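# Move orange-labelled carton onto raised block, keeping others upright

## Task

Set the carton bearing the orange label on top of the raised block so that none of it extends beyond the outer edge of the blue tape outline, with the face that was on top at the start still on top. The other two cartons must end up still standing upright on the low platform, with their original top faces still up.

## Robot and tools

Robot: two arms, left_arm and right_arm, each ending in the same five-finger right hand (the hands are not mirrored, so every hand number means the same on both). Calibrated bases in the scene frame: left_arm at (+0.089, +0.438, +0.155) m, right_arm at (+0.053, -0.414, +0.155) m. A camera stand sits behind the arms.

Scene frame: origin at table-top height, halfway between the nominal bases; +x points out over the table, +y toward the left_arm side, +z up. Image left/right does not match arm names. Every reported position, quaternion (wxyz), velocity and Hand target is in this frame, and all offsets use its axes.

Hand point: a point fixed to the palm, 0.05 m in front of it and 0.15 m out from the wrist flange along the fingers. Its +z runs along the straight fingers, +y comes out of the palm, +x runs across the palm away from the thumb. Straight fingertips reach 0.06-0.07 m past the point along +z and lie 0.06 m behind it along -y. A wrist bracket on the little-finger side can strike objects; with the fingers horizontal the wrist may hang below the point and meet the table first.

A row is 28 numbers, each in [-1, 1], always for both arms: left_arm dx, dy, dz, rx, ry, rz; left hand little, ring, middle, index, thumb_bend, thumb_turn, force_limit, speed; then the same fourteen for right_arm. Pose numbers are offsets (not poses) from that arm's Hand target as it stood when the action or move began; 1.0 equals 0.6 m of travel or 180 degrees, and rx, ry, rz form one rotation vector turning about the Hand target position. Six zeros re-command the current Hand target. Hand numbers are absolute motor targets: fingers and thumb_bend -1 straight, +1 curled; thumb_turn -1 beside the palm, +1 opposite the fingers (needed to grasp things roughly 0.035-0.065 m thick). force_limit maps -1..+1 to about 0..10 N at the fingertip (0..15 N for the two thumb motors); speed rises from near zero at -1 to full at +0.48 and stays full above. Close slowly (speed -0.94 or lower) for a gentle grip. To keep a hand unchanged, resend the eight numbers of its last executed row; before any row has run for it, send hand_measured plus hand_force_limit and hand_speed.

execute_actions: actions is a list of actions; each action is a list of up to 15 rows, one per 1/30 s, and a short list holds its final row for the remainder. Every row in an action counts from the start-of-action Hand target, so repeating an offset in a new action moves further. cameras: list of names, ["all"], or []; an empty actions list returns images by default.

move: target is one 28-number row or a list of up to 15 rows; every row is an offset from the same starting Hand targets. speed: top path speed in m/s, 0.002-3.2, default 0.25 (turns up to twice that in rad/s), one value or one per target. blend: corner rounding in m for lists, 0 means stop at each. stop_force: 4-120 N, ends an arm's path when its wrist sensor feels that much push against the motion; after it the arm keeps pressing somewhat. zero (with stop_force): true re-zeroes moving arms first. blocking=false returns after about 0.5 s while the move continues (not allowed with stop_force). Leave stop_force out when backing away from a contact. The result adds a move: line (done, off_target, moving, held, fault; limits=paced or held).

wait: seconds 0-10, arms hold their last command. stop: brakes a running move. zoom_image: camera (cam_head_left, cam_head_right, cam_high, cam_low, cam_left_wrist, cam_right_wrist) and region [x0, y0, x1, y1] in pixels from the top-left, at most 504 by 504. show_instructions shows the reference image. zero_wrist_force: arm = left_arm or right_arm. finished_scene: optional scene = 1; irreversible.

Results: end_effector_position (m), end_effector_quat_wxyz, velocities, Hand target (last command after clipping; the hand point often rests a little short, so send the gap as an offset), Joint positions and torques, hand_measured / hand_stopped_by (moving, target, force, stalled, fault) / hand_load_n in motor order, and Wrist force/torque in the flange's own axes. A lost grip shows as hand_load_n dropping near 0. Reported poses can be off by a few centimetres.

Limits: orientation commands are clipped to 32 degrees from the measured orientation per step; paths near an arm's own base can flip its shoulder, so route around it. The clearance check can hold commands that bring the arms too close, but does not guarantee no contact.

Avoid: any arm-to-arm hit or press, including one hand closing on the other's fingers; net contact force near 150 N or joint torques near 306 / 139 / 50.2 N m (elbow / wrists), which freeze the arm for 10 s; overstretching or straining arms (motor heat causes a brake stop of 30-60 s); dropping or slamming the carton, releasing it while moving, tipping the other cartons, and anything leaving the table. Approach contacts slowly, with stop_force.

Each tool is called after "Request:" as name(argument=value, ...), one argument or row to a line, values as JSON.

Reference images:

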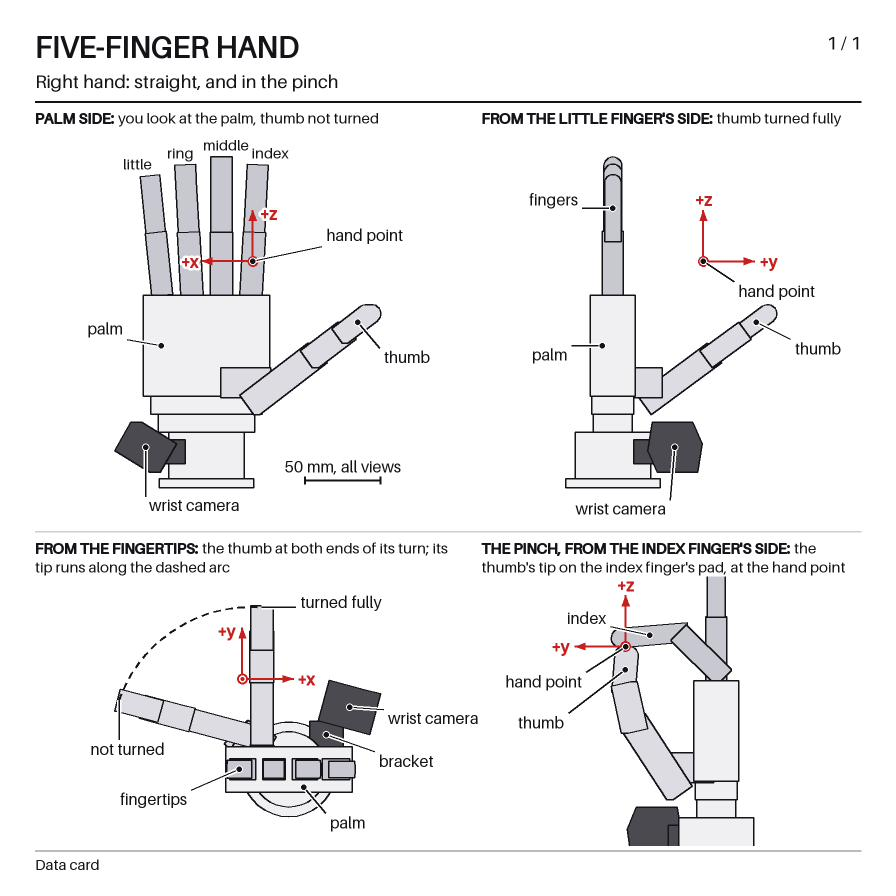

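## Session

Request:
execute_actions(
  actions=[],
)

Scene clock: 0.00 s.
left_arm: end_effector_position=(+0.4839, +0.8002, +0.2255) hand_measured=(-1.000, -1.000, -1.000, -1.000, -1.000, -1.000) hand_load_n=(+0.0, +0.0, +0.0, +0.0, +0.0, +0.0) hand_stopped_by=(target, target, target, target, target, target) hand_force_limit=0.00 hand_speed=-0.80 end_effector_quat_wxyz=(+0.211, -0.013, +0.935, +0.284) | right_arm: end_effector_position=(+0.9875, +0.0382, +0.2630) hand_measured=(-1.000, -1.000, -1.000, -1.000, -1.000, -1.000) hand_load_n=(+0.0, +0.0, +0.0, +0.0, +0.0, +0.0) hand_stopped_by=(target, target, target, target, target, target) hand_force_limit=0.00 hand_speed=-0.80 end_effector_quat_wxyz=(-0.036, +0.629, +0.738, +0.240)
Joint positions: left_arm=[-0.024 -1.397 2.474 0.022 0.999 -1.467] | right_arm=[0.231 -0.744 1.134 0.818 1.233 0.134]
Joint velocities: within noise
Joint torques (N m): no reading
Wrist force (N): no reading
Wrist torque (N m): no reading
Wrist force, peak (N): no reading
Hand target: left_arm +0.4839, +0.8002, +0.2255; +0.211, -0.013, +0.935, +0.284 | right_arm +0.9875, +0.0382, +0.2630; -0.036, +0.629, +0.738, +0.240

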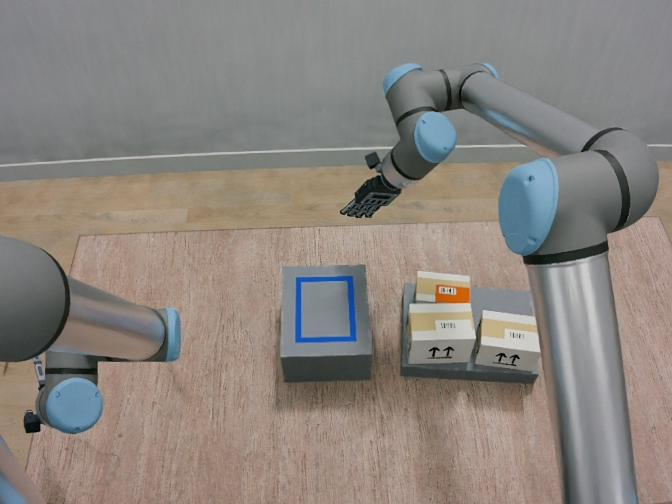

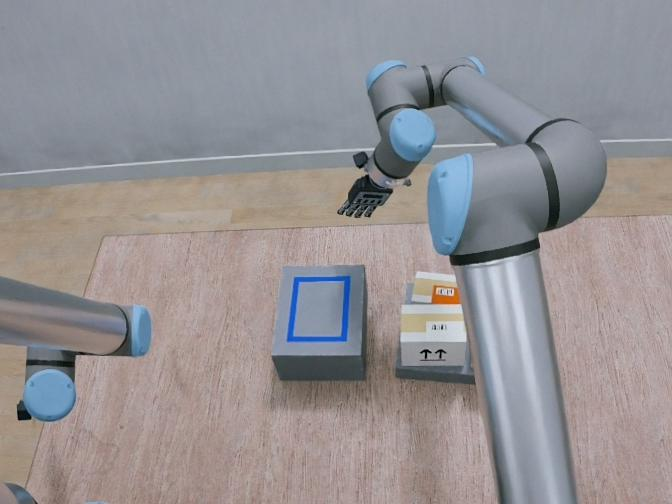

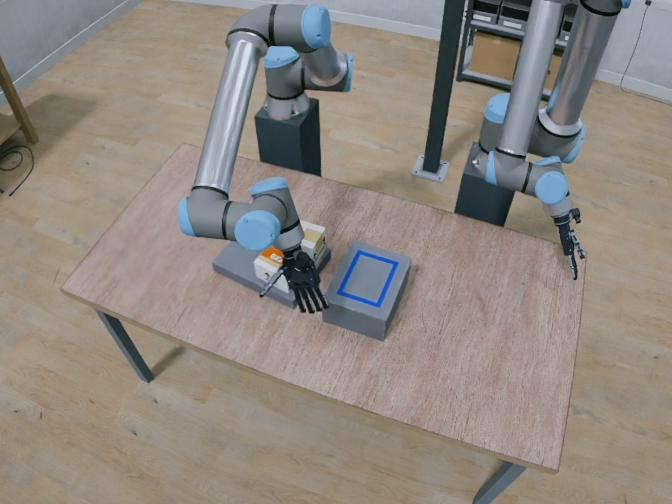

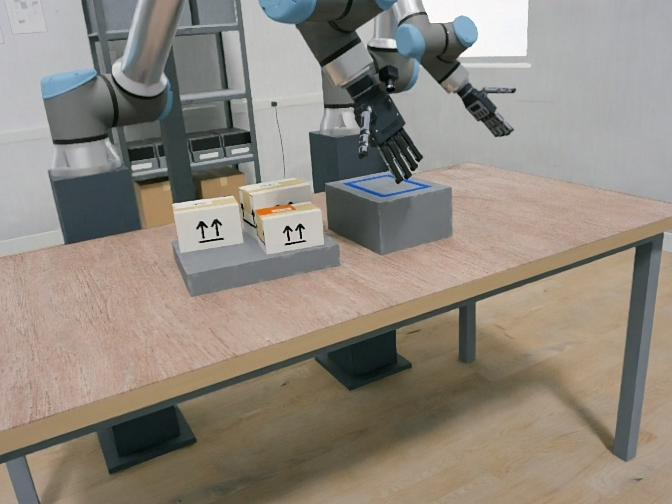

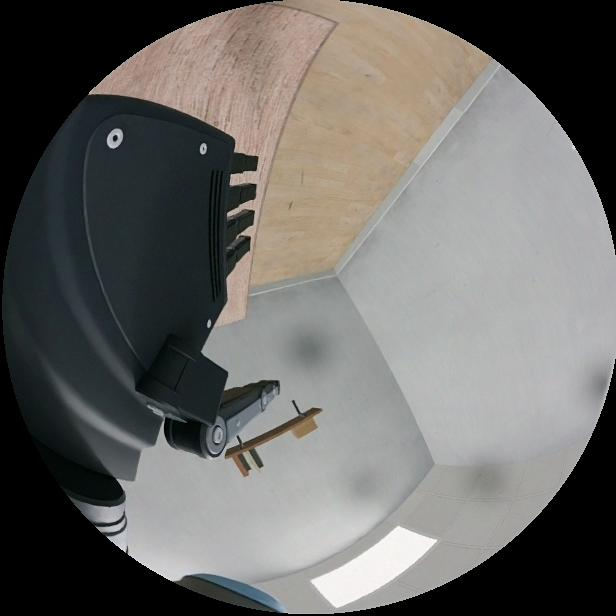

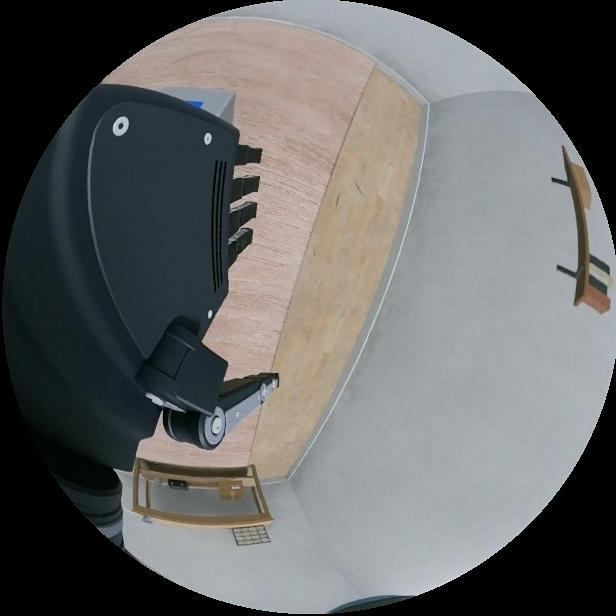

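Request:
zoom_image(
  camera="cam_head_left",
  region=[260, 230, 560, 400],
)

Request:
zoom_image(
  camera="cam_low",
  region=[160, 140, 470, 310],
)

Request:
zoom_image(
  camera="cam_high",
  region=[200, 160, 440, 350],
)

Scaled by 1.680 from the camera's 672x504 image, which has a finer 960x720 frame.

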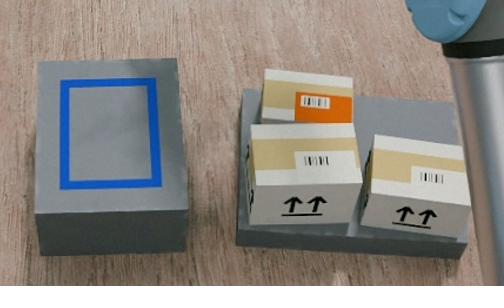

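Scaled by 1.626 from the camera's 672x504 image, which has a finer 960x720 frame.

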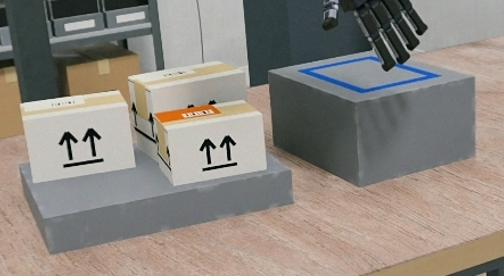

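Scaled by 2.100 from the camera's 672x504 image, which has a finer 960x720 frame.

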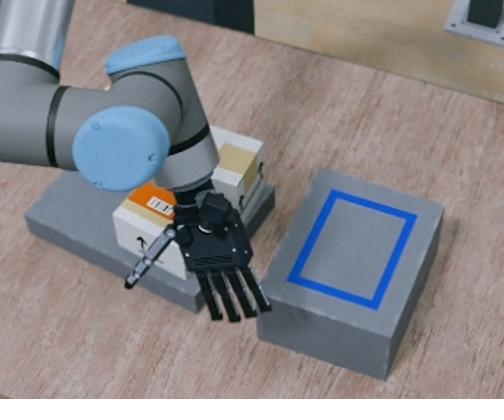

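Request:
move(
  target=[0,0,0,0,0,0,-1,-1,-1,-1,-1,-1,0,-0.8,-0.3125,-0.3137,0.312,-0.1257,0.0928,-0.0497,-1,-1,-1,-1,-1,-1,0,-0.8],
  speed=0.4,
  cameras=["all"],
)

Scene clock: 128.70 s.
left_arm: end_effector_position=(+0.4839, +0.8002, +0.2255) hand_measured=(-1.000, -1.000, -1.000, -1.000, -1.000, -1.000) hand_load_n=(+0.0, +0.0, +0.0, +0.0, +0.0, +0.0) hand_stopped_by=(target, target, target, target, target, target) hand_force_limit=0.00 hand_speed=-0.80 end_effector_quat_wxyz=(+0.211, -0.013, +0.935, +0.284) | right_arm: end_effector_position=(+0.8002, -0.1498, +0.4500) hand_measured=(-1.000, -1.000, -1.000, -1.000, -1.000, -1.000) hand_load_n=(+0.0, +0.0, +0.0, +0.0, +0.0, +0.0) hand_stopped_by=(target, target, target, target, target, target) hand_force_limit=0.00 hand_speed=-0.80 end_effector_quat_wxyz=(+0.001, +0.707, +0.707, +0.000)
Joint positions: left_arm=[-0.024 -1.397 2.474 0.022 0.999 -1.467] | right_arm=[0.171 -1.066 1.34 1.296 1.571 0.171]
Joint torques (N m): left_arm=[0.12 -36.71 -16.06 2.83 -0.78 0.49] | right_arm=[-9.01 -92.35 -24.45 6.82 2.97 1.27]
Wrist force (N): left_arm=[0.0 0.2 0.4] | right_arm=[0.7 1.6 0.0]
Wrist torque (N m): left_arm=[0.00 -0.02 0.01] | right_arm=[0.30 -0.03 0.07]
Wrist force, peak (N): left_arm=[0.1 -0.3 0.5] | right_arm=[1.0 1.8 -0.3]
Hand target: left_arm +0.4839, +0.8002, +0.2255; +0.211, -0.013, +0.935, +0.284 | right_arm +0.8000, -0.1500, +0.4502; +0.001, +0.707, +0.707, +0.000
Off the commanded pose: left_arm 0.000 m, 0 deg | right_arm 0.000 m, 0 deg.
move: done

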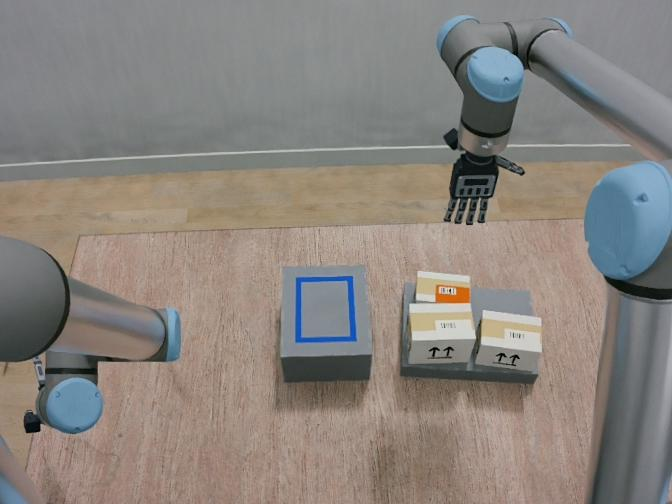

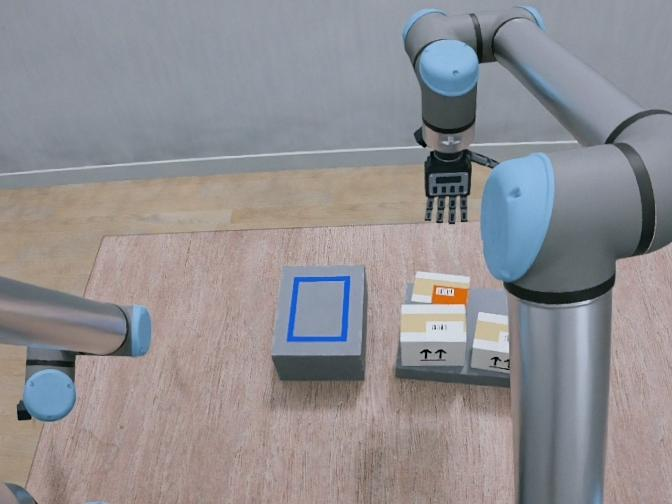

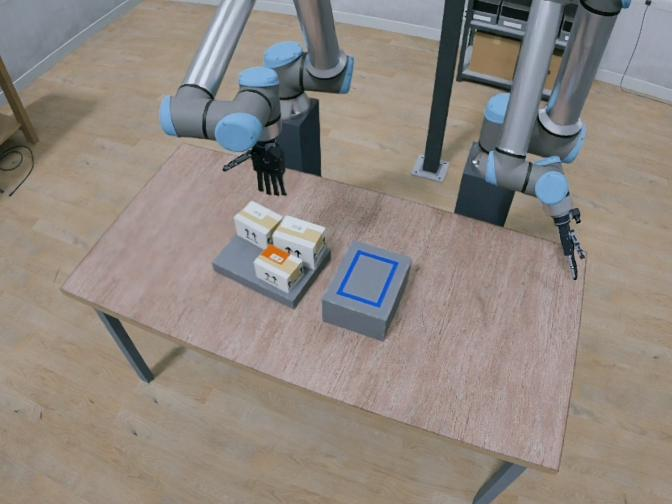

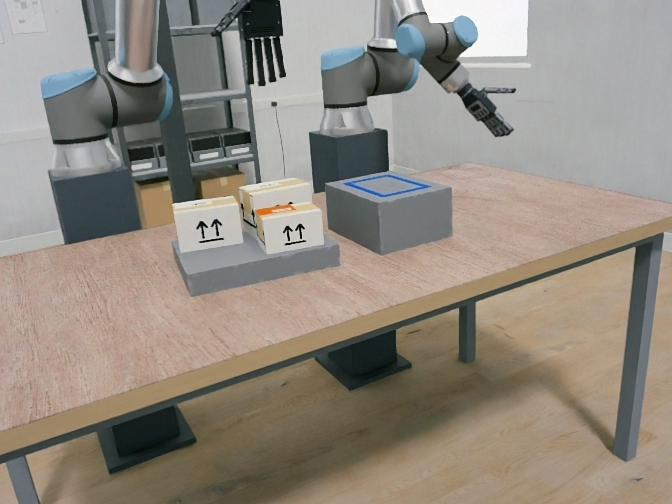

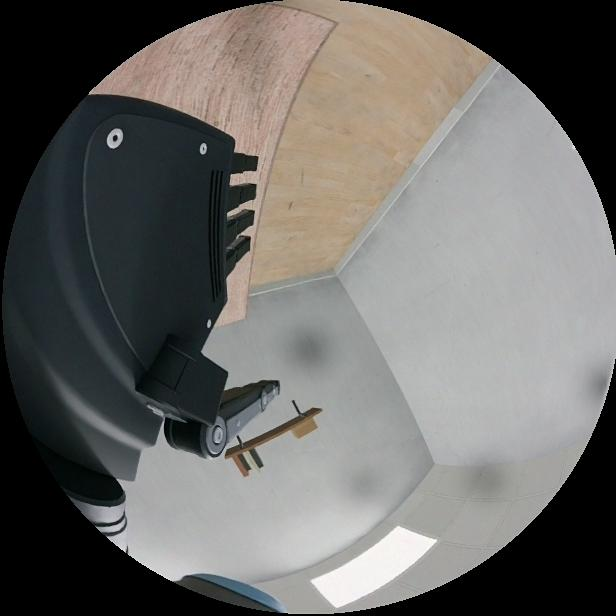

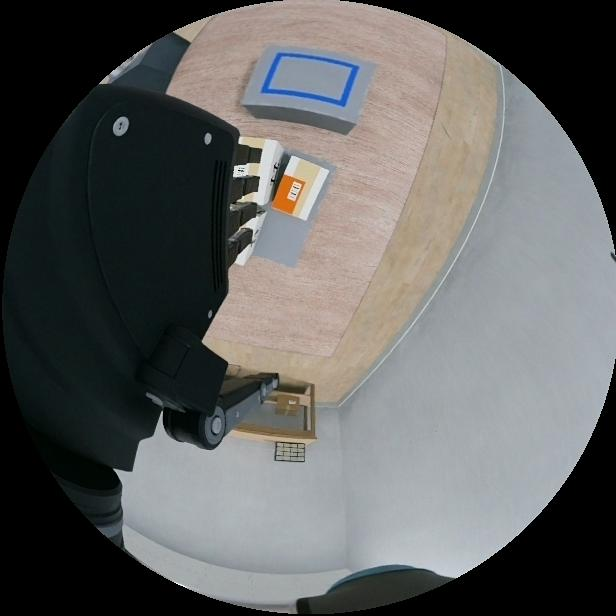

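Request:
zoom_image(
  camera="cam_right_wrist",
  region=[200, 20, 420, 300],
)

Request:
zoom_image(
  camera="cam_high",
  region=[200, 180, 440, 350],
)

Request:
zoom_image(
  camera="cam_head_left",
  region=[380, 240, 560, 400],
)

Scaled by 1.800 from the camera's 616x616 image, which has a finer 880x880 frame.

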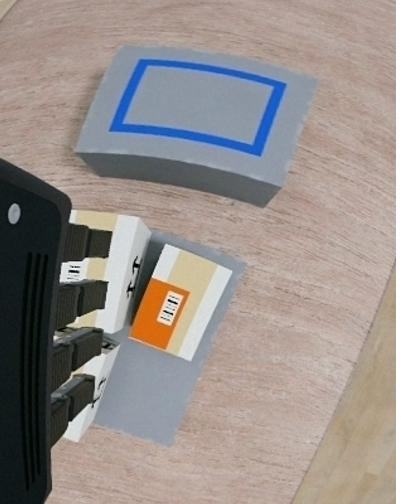

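Scaled by 2.100 from the camera's 672x504 image, which has a finer 960x720 frame.

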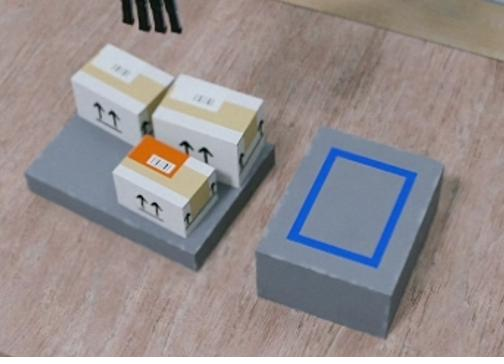

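Scaled by 2.800 from the camera's 672x504 image, which has a finer 960x720 frame.

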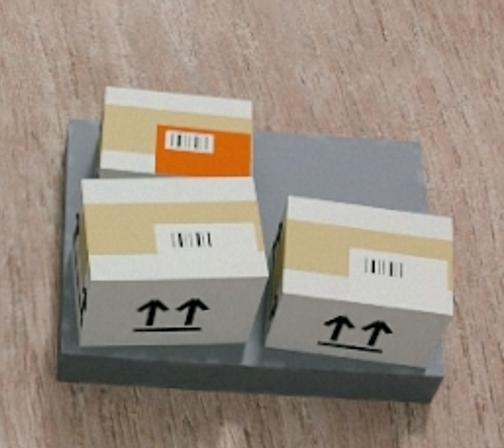

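Request:
move(
  target=[0,0,0,0,0,0,-1,-1,-1,-1,-1,-1,0,-0.8,0.1333,0.05,-0.2,0,0,0,-1,-1,-1,-1,-1,-1,0,-0.8],
  speed=0.4,
  cameras=["cam_right_wrist","cam_head_left"],
)

Request:
zoom_image(
  camera="cam_right_wrist",
  region=[150, 20, 430, 370],
)

Scene clock: 204.27 s.
left_arm: end_effector_position=(+0.4839, +0.8002, +0.2255) hand_measured=(-1.000, -1.000, -1.000, -1.000, -1.000, -1.000) hand_load_n=(+0.0, +0.0, +0.0, +0.0, -0.5, +0.0) hand_stopped_by=(target, target, target, target, target, target) hand_force_limit=0.00 hand_speed=-0.80 end_effector_quat_wxyz=(+0.211, -0.013, +0.935, +0.284) | right_arm: end_effector_position=(+0.8798, -0.1201, +0.3304) hand_measured=(-1.000, -1.000, -1.000, -1.000, -1.000, -1.000) hand_load_n=(+0.0, +0.0, +0.0, +0.0, +0.0, +0.0) hand_stopped_by=(target, target, target, target, target, target) hand_force_limit=0.00 hand_speed=-0.80 end_effector_quat_wxyz=(+0.001, +0.707, +0.707, +0.000) end_effector_velocity=(+0.002, +0.001, -0.002) end_effector_angular_velocity=(+0.000, +0.001, +0.000)
Joint positions: left_arm=[-0.024 -1.397 2.474 0.022 0.999 -1.467] | right_arm=[0.19 -0.861 1.224 1.207 1.572 0.19]
Joint velocities: left_arm=[within noise] | right_arm=[0 0.005 -0.003 -0.001 0 0]
Joint torques (N m): left_arm=[-0.04 -36.15 -16.24 2.95 -0.88 0.6] | right_arm=[13.53 -75.26 -44.93 1.7 -0.76 1.77]
Wrist force (N): left_arm=[-0.1 0.0 0.3] | right_arm=[0.5 0.9 -1.0]
Wrist torque (N m): left_arm=[-0.02 0.00 -0.01] | right_arm=[0.18 -0.03 0.05]
Wrist force, peak (N): left_arm=[0.0 -0.5 0.3] | right_arm=[0.5 2.2 0.9]
Hand target: left_arm +0.4839, +0.8002, +0.2255; +0.211, -0.013, +0.935, +0.284 | right_arm +0.8799, -0.1200, +0.3302; +0.001, +0.707, +0.707, +0.000
Off the commanded pose: left_arm 0.000 m, 0 deg | right_arm 0.000 m, 0 deg.
move: done
Images, in order (width x height): cam_head_left 672x504, cam_right_wrist 616x616.

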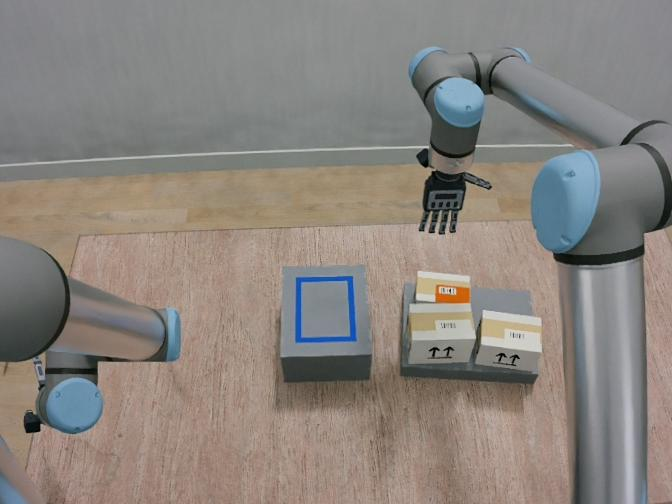

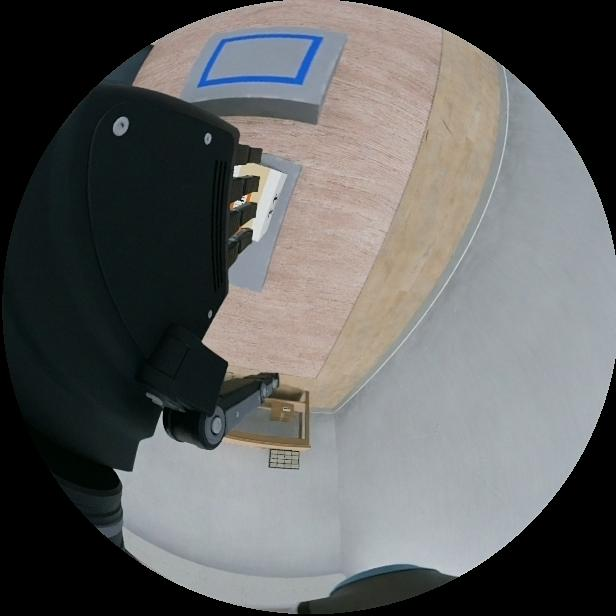

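Scaled by 1.440 from the camera's 616x616 image, which has a finer 880x880 frame.

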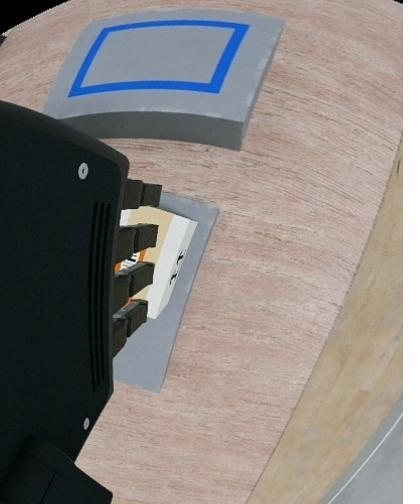

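Request:
zoom_image(
  camera="cam_right_wrist",
  region=[225, 130, 325, 310],
)

Scaled by 2.800 from the camera's 616x616 image, which has a finer 880x880 frame.

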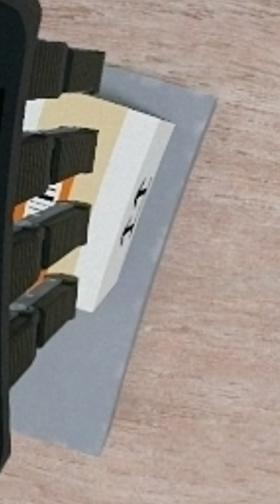

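Request:
zoom_image(
  camera="cam_right_wrist",
  region=[250, 150, 300, 250],
)

Scaled by 5.040 from the camera's 616x616 image, which has a finer 880x880 frame.

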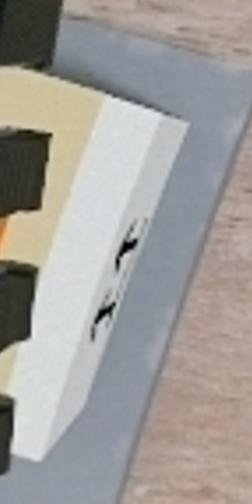

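Request:
move(
  target=[0,0,0,0,0,0,-1,-1,-1,-1,-1,-1,0,-0.8,-0.3833,0.1167,0.2,0,0,0,-1,-1,-1,-1,-1,-1,0,-0.8],
  speed=0.4,
  cameras=["cam_right_wrist","cam_head_left"],
)

Request:
zoom_image(
  camera="cam_right_wrist",
  region=[220, 20, 420, 320],
)

Scene clock: 287.77 s.
left_arm: end_effector_position=(+0.4839, +0.8002, +0.2255) hand_measured=(-1.000, -1.000, -1.000, -1.000, -1.000, -1.000) hand_load_n=(+0.0, +0.0, +0.0, +0.0, +0.0, +0.0) hand_stopped_by=(target, target, target, target, target, target) hand_force_limit=0.00 hand_speed=-0.80 end_effector_quat_wxyz=(+0.211, -0.013, +0.935, +0.284) | right_arm: end_effector_position=(+0.6503, -0.0501, +0.4500) hand_measured=(-1.000, -1.000, -1.000, -1.000, -1.000, -1.000) hand_load_n=(+0.0, +0.0, +0.0, +0.0, +0.0, +0.0) hand_stopped_by=(target, target, target, target, target, target) hand_force_limit=0.00 hand_speed=-0.80 end_effector_quat_wxyz=(+0.001, +0.707, +0.707, +0.000)
Joint positions: left_arm=[-0.024 -1.397 2.474 0.022 0.999 -1.467] | right_arm=[0.37 -1.197 1.534 1.233 1.572 0.37]
Joint torques (N m): left_arm=[0.87 -36.26 -16.55 2.71 -0.84 0.54] | right_arm=[12.86 -74.53 -22.98 6.11 3.83 1.36]
Wrist force (N): left_arm=[0.2 0.0 0.1] | right_arm=[0.6 1.1 0.1]
Wrist torque (N m): left_arm=[-0.02 -0.04 0.01] | right_arm=[0.08 -0.06 0.11]
Wrist force, peak (N): left_arm=[0.0 0.3 0.5] | right_arm=[0.1 2.8 0.1]
Hand target: left_arm +0.4839, +0.8002, +0.2255; +0.211, -0.013, +0.935, +0.284 | right_arm +0.6500, -0.0500, +0.4502; +0.001, +0.707, +0.707, +0.000
Off the commanded pose: left_arm 0.000 m, 0 deg | right_arm 0.000 m, 0 deg.
move: done
Images, in order (width x height): cam_head_left 672x504, cam_right_wrist 616x616.

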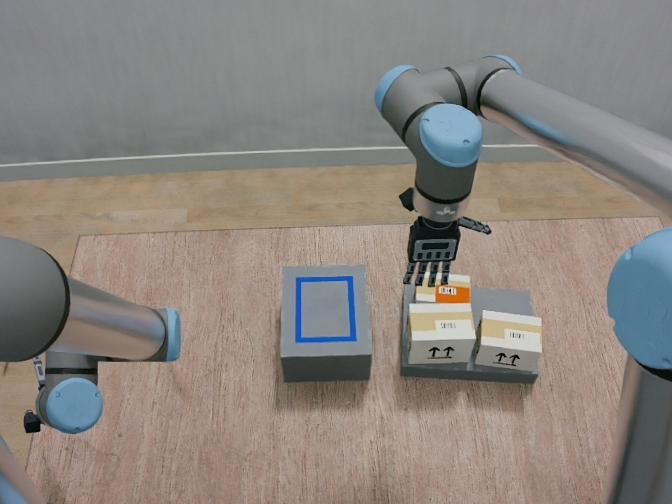

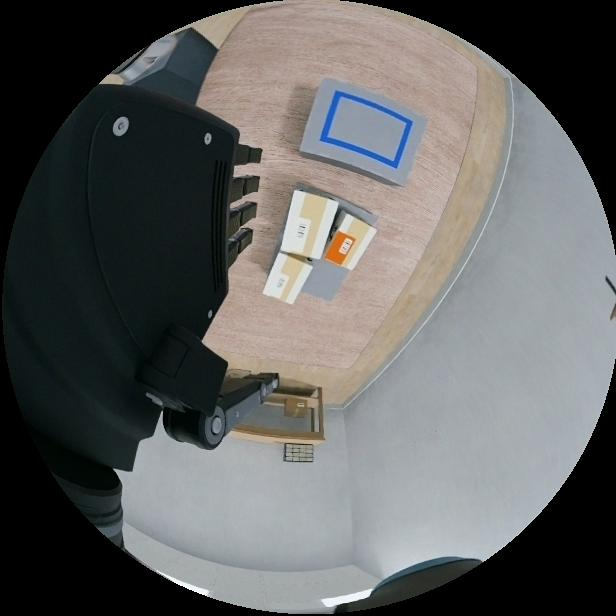

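Scaled by 1.680 from the camera's 616x616 image, which has a finer 880x880 frame.

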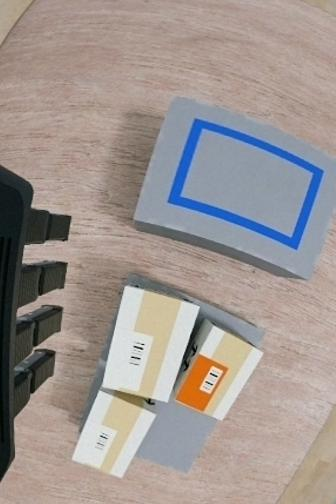

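Request:
zoom_image(
  camera="cam_right_wrist",
  region=[260, 180, 390, 310],
)

Request:
zoom_image(
  camera="cam_right_wrist",
  region=[290, 70, 440, 200],
)

Scaled by 3.877 from the camera's 616x616 image, which has a finer 880x880 frame.

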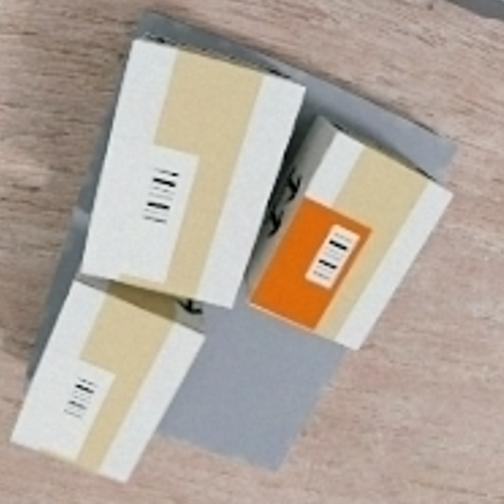

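Scaled by 3.360 from the camera's 616x616 image, which has a finer 880x880 frame.

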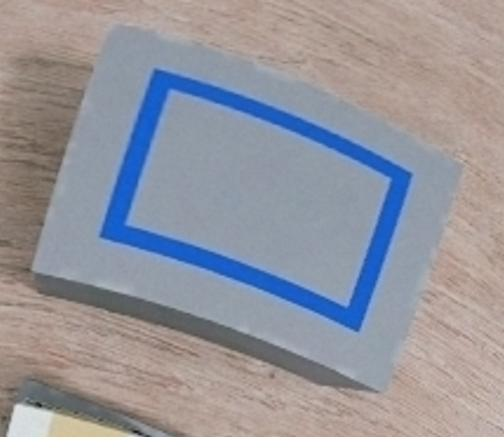

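Request:
move(
  target=[0.1933,-0.5833,0.3742,-0.0371,0.2530,-0.4842,-0.8,-0.8,-0.8,-0.8,-1,1,0,-0.3,0.251,-0.2937,-0.2667,0.1009,-0.1133,0.4553,-0.8,-0.8,-0.8,-0.8,-1,1,0,-0.3],
  speed=0.4,
  cameras=["all"],
)

Scene clock: 544.90 s.
left_arm: end_effector_position=(+0.5999, +0.4503, +0.4500) hand_measured=(-0.800, -0.800, -0.800, -0.800, -1.000, +1.000) hand_load_n=(+0.0, +0.0, +0.0, +0.0, +0.0, +0.0) hand_stopped_by=(target, target, target, target, target, target) hand_force_limit=0.00 hand_speed=-0.30 end_effector_quat_wxyz=(+0.000, +0.707, +0.707, +0.000) | right_arm: end_effector_position=(+0.8005, -0.2262, +0.2902) hand_measured=(-0.800, -0.800, -0.800, -0.800, -1.000, +1.000) hand_load_n=(+0.0, +0.0, +0.0, +0.0, +0.0, +0.0) hand_stopped_by=(target, target, target, target, target, target) hand_force_limit=0.00 hand_speed=-0.30 end_effector_quat_wxyz=(+0.013, +0.056, +0.975, +0.216)
Joint positions: left_arm=[-0.313 -1.547 1.963 1.154 1.57 -0.3] | right_arm=[-0.217 -0.984 1.631 0.969 1.136 -1.681]
Joint torques (N m): left_arm=[-9.68 -23.44 -43.64 6.96 2.31 3.36] | right_arm=[-6.57 -63.77 -37.95 6.21 -4.09 -2.41]
Wrist force (N): left_arm=[-1.6 0.4 0.8] | right_arm=[0.9 0.4 -0.1]
Wrist torque (N m): left_arm=[-0.08 0.10 -0.26] | right_arm=[0.18 -0.11 0.23]
Wrist force, peak (N): left_arm=[-2.2 0.2 1.0] | right_arm=[1.4 1.4 -0.8]
Hand target: left_arm +0.5999, +0.4502, +0.4500; +0.000, +0.707, +0.707, +0.000 | right_arm +0.8006, -0.2262, +0.2902; +0.013, +0.056, +0.975, +0.216
Off the commanded pose: left_arm 0.000 m, 0 deg | right_arm 0.000 m, 0 deg.
move: done

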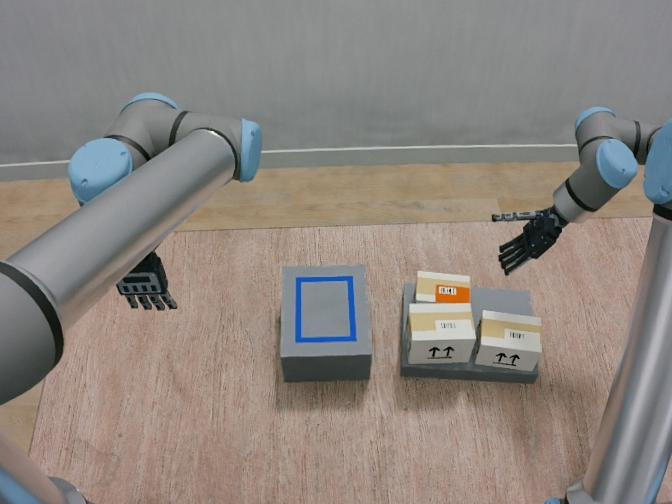

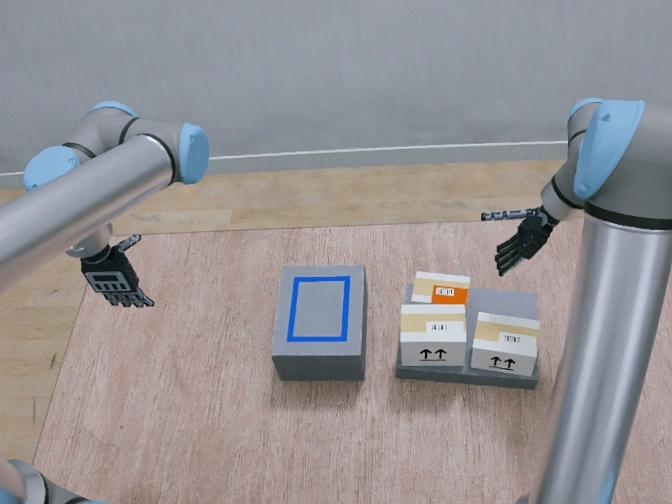

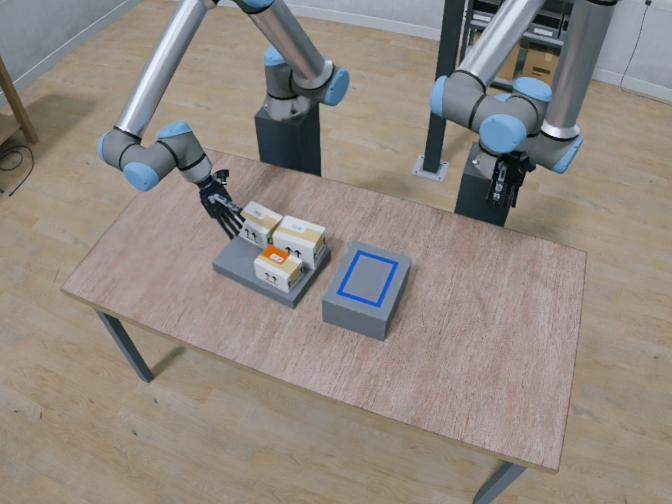

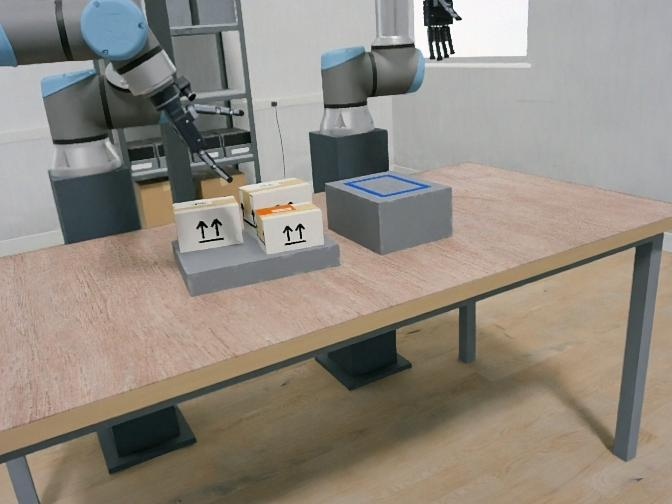

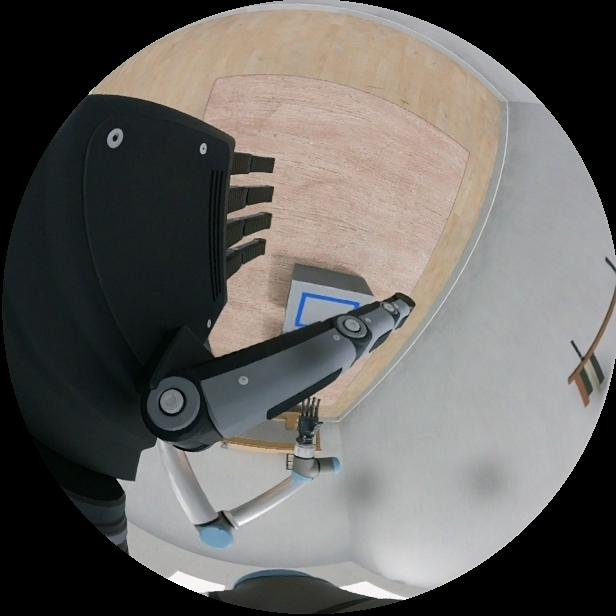

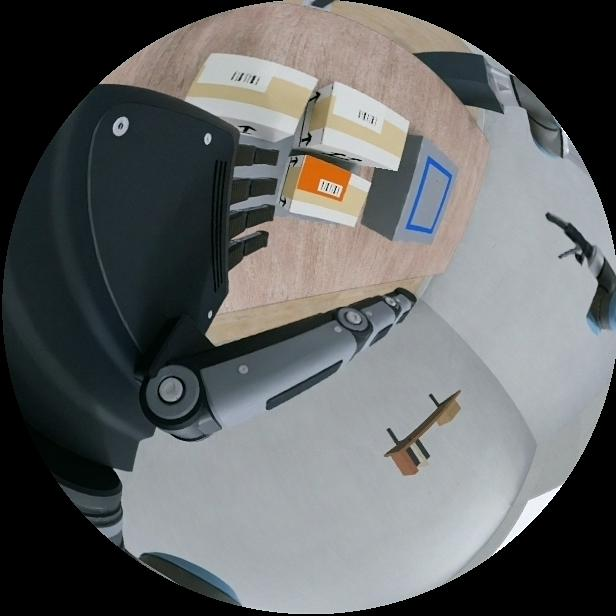

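Request:
move(
  target=[0.2583,-0.7,-0.2,-0.1168,-0.1041,-0.5271,-0.8,-0.8,-0.8,-0.8,-1,1,0,-0.3,0,0,0,0,0,0,-0.8,-0.8,-0.8,-0.8,-1,1,0,-0.3],
  speed=0.4,
  cameras=["all"],
)

Scene clock: 559.20 s.
left_arm: end_effector_position=(+0.7548, +0.0303, +0.3301) hand_measured=(-0.800, -0.800, -0.800, -0.800, -1.000, +1.000) hand_load_n=(+0.0, +0.0, +0.0, +0.0, +0.0, +0.0) hand_stopped_by=(target, target, target, target, target, target) hand_force_limit=0.00 hand_speed=-0.30 end_effector_quat_wxyz=(+0.216, +0.975, -0.055, -0.012) | right_arm: end_effector_position=(+0.8006, -0.2262, +0.2902) hand_measured=(-0.800, -0.800, -0.800, -0.800, -1.000, +1.000) hand_load_n=(+0.0, +0.0, +0.0, +0.0, -0.5, +0.0) hand_stopped_by=(target, target, target, target, target, target) hand_force_limit=0.00 hand_speed=-0.30 end_effector_quat_wxyz=(+0.013, +0.056, +0.975, +0.216)
Joint positions: left_arm=[-0.576 -0.965 1.455 0.881 1.962 1.083] | right_arm=[-0.217 -0.984 1.631 0.969 1.136 -1.682]
Joint torques (N m): left_arm=[-9.12 -72.51 -43.27 6.52 2.99 2.95] | right_arm=[-11.21 -61.81 -39.77 6.38 -4.88 -1.92]
Wrist force (N): left_arm=[-0.8 0.4 0.7] | right_arm=[0.6 0.3 -0.4]
Wrist torque (N m): left_arm=[0.00 -0.02 -0.27] | right_arm=[0.19 -0.05 0.19]
Wrist force, peak (N): left_arm=[-1.9 0.2 0.8] | right_arm=[0.9 0.7 -0.3]
Hand target: left_arm +0.7549, +0.0302, +0.3300; +0.216, +0.975, -0.056, -0.012 | right_arm +0.8006, -0.2262, +0.2902; +0.013, +0.056, +0.975, +0.216
Off the commanded pose: left_arm 0.000 m, 0 deg | right_arm 0.000 m, 0 deg.
move: done

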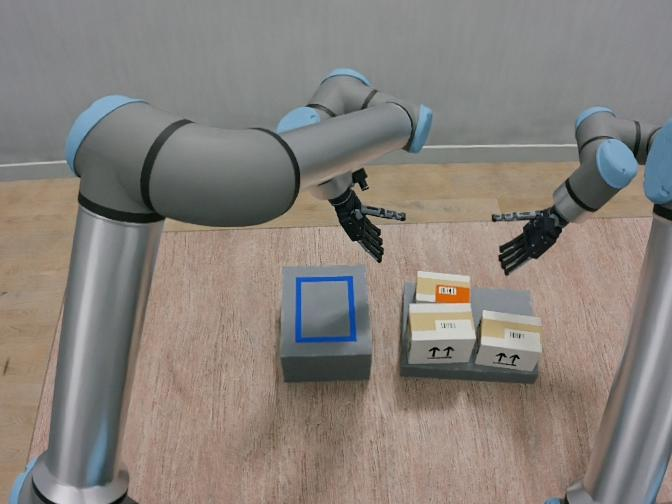

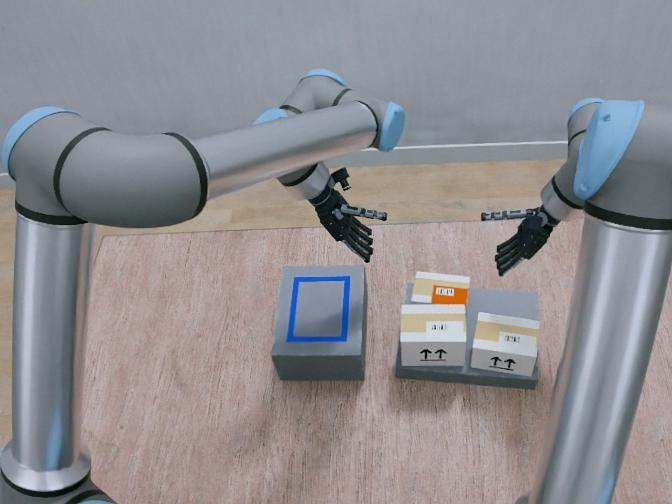

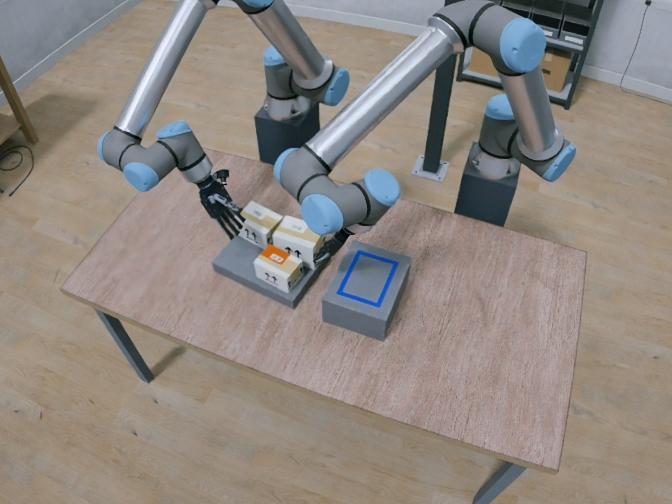

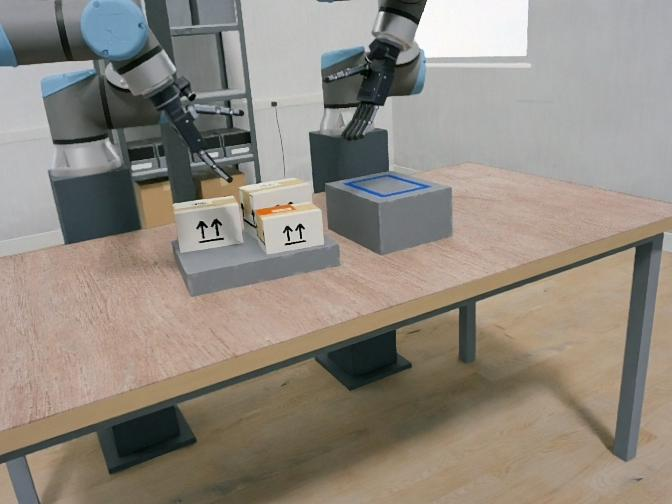

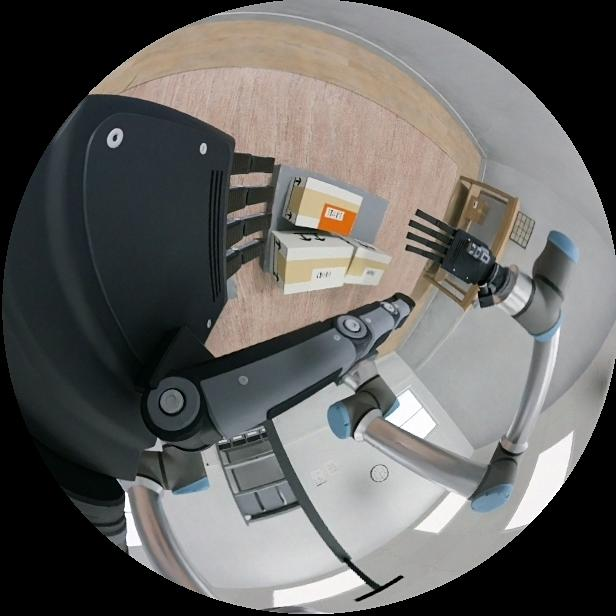

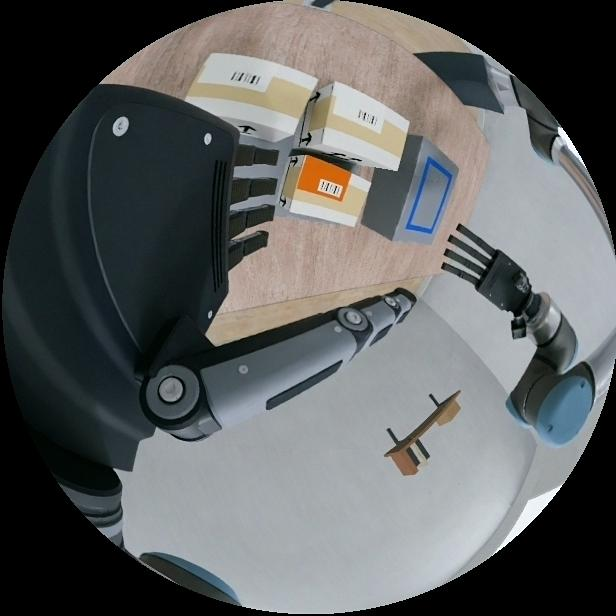

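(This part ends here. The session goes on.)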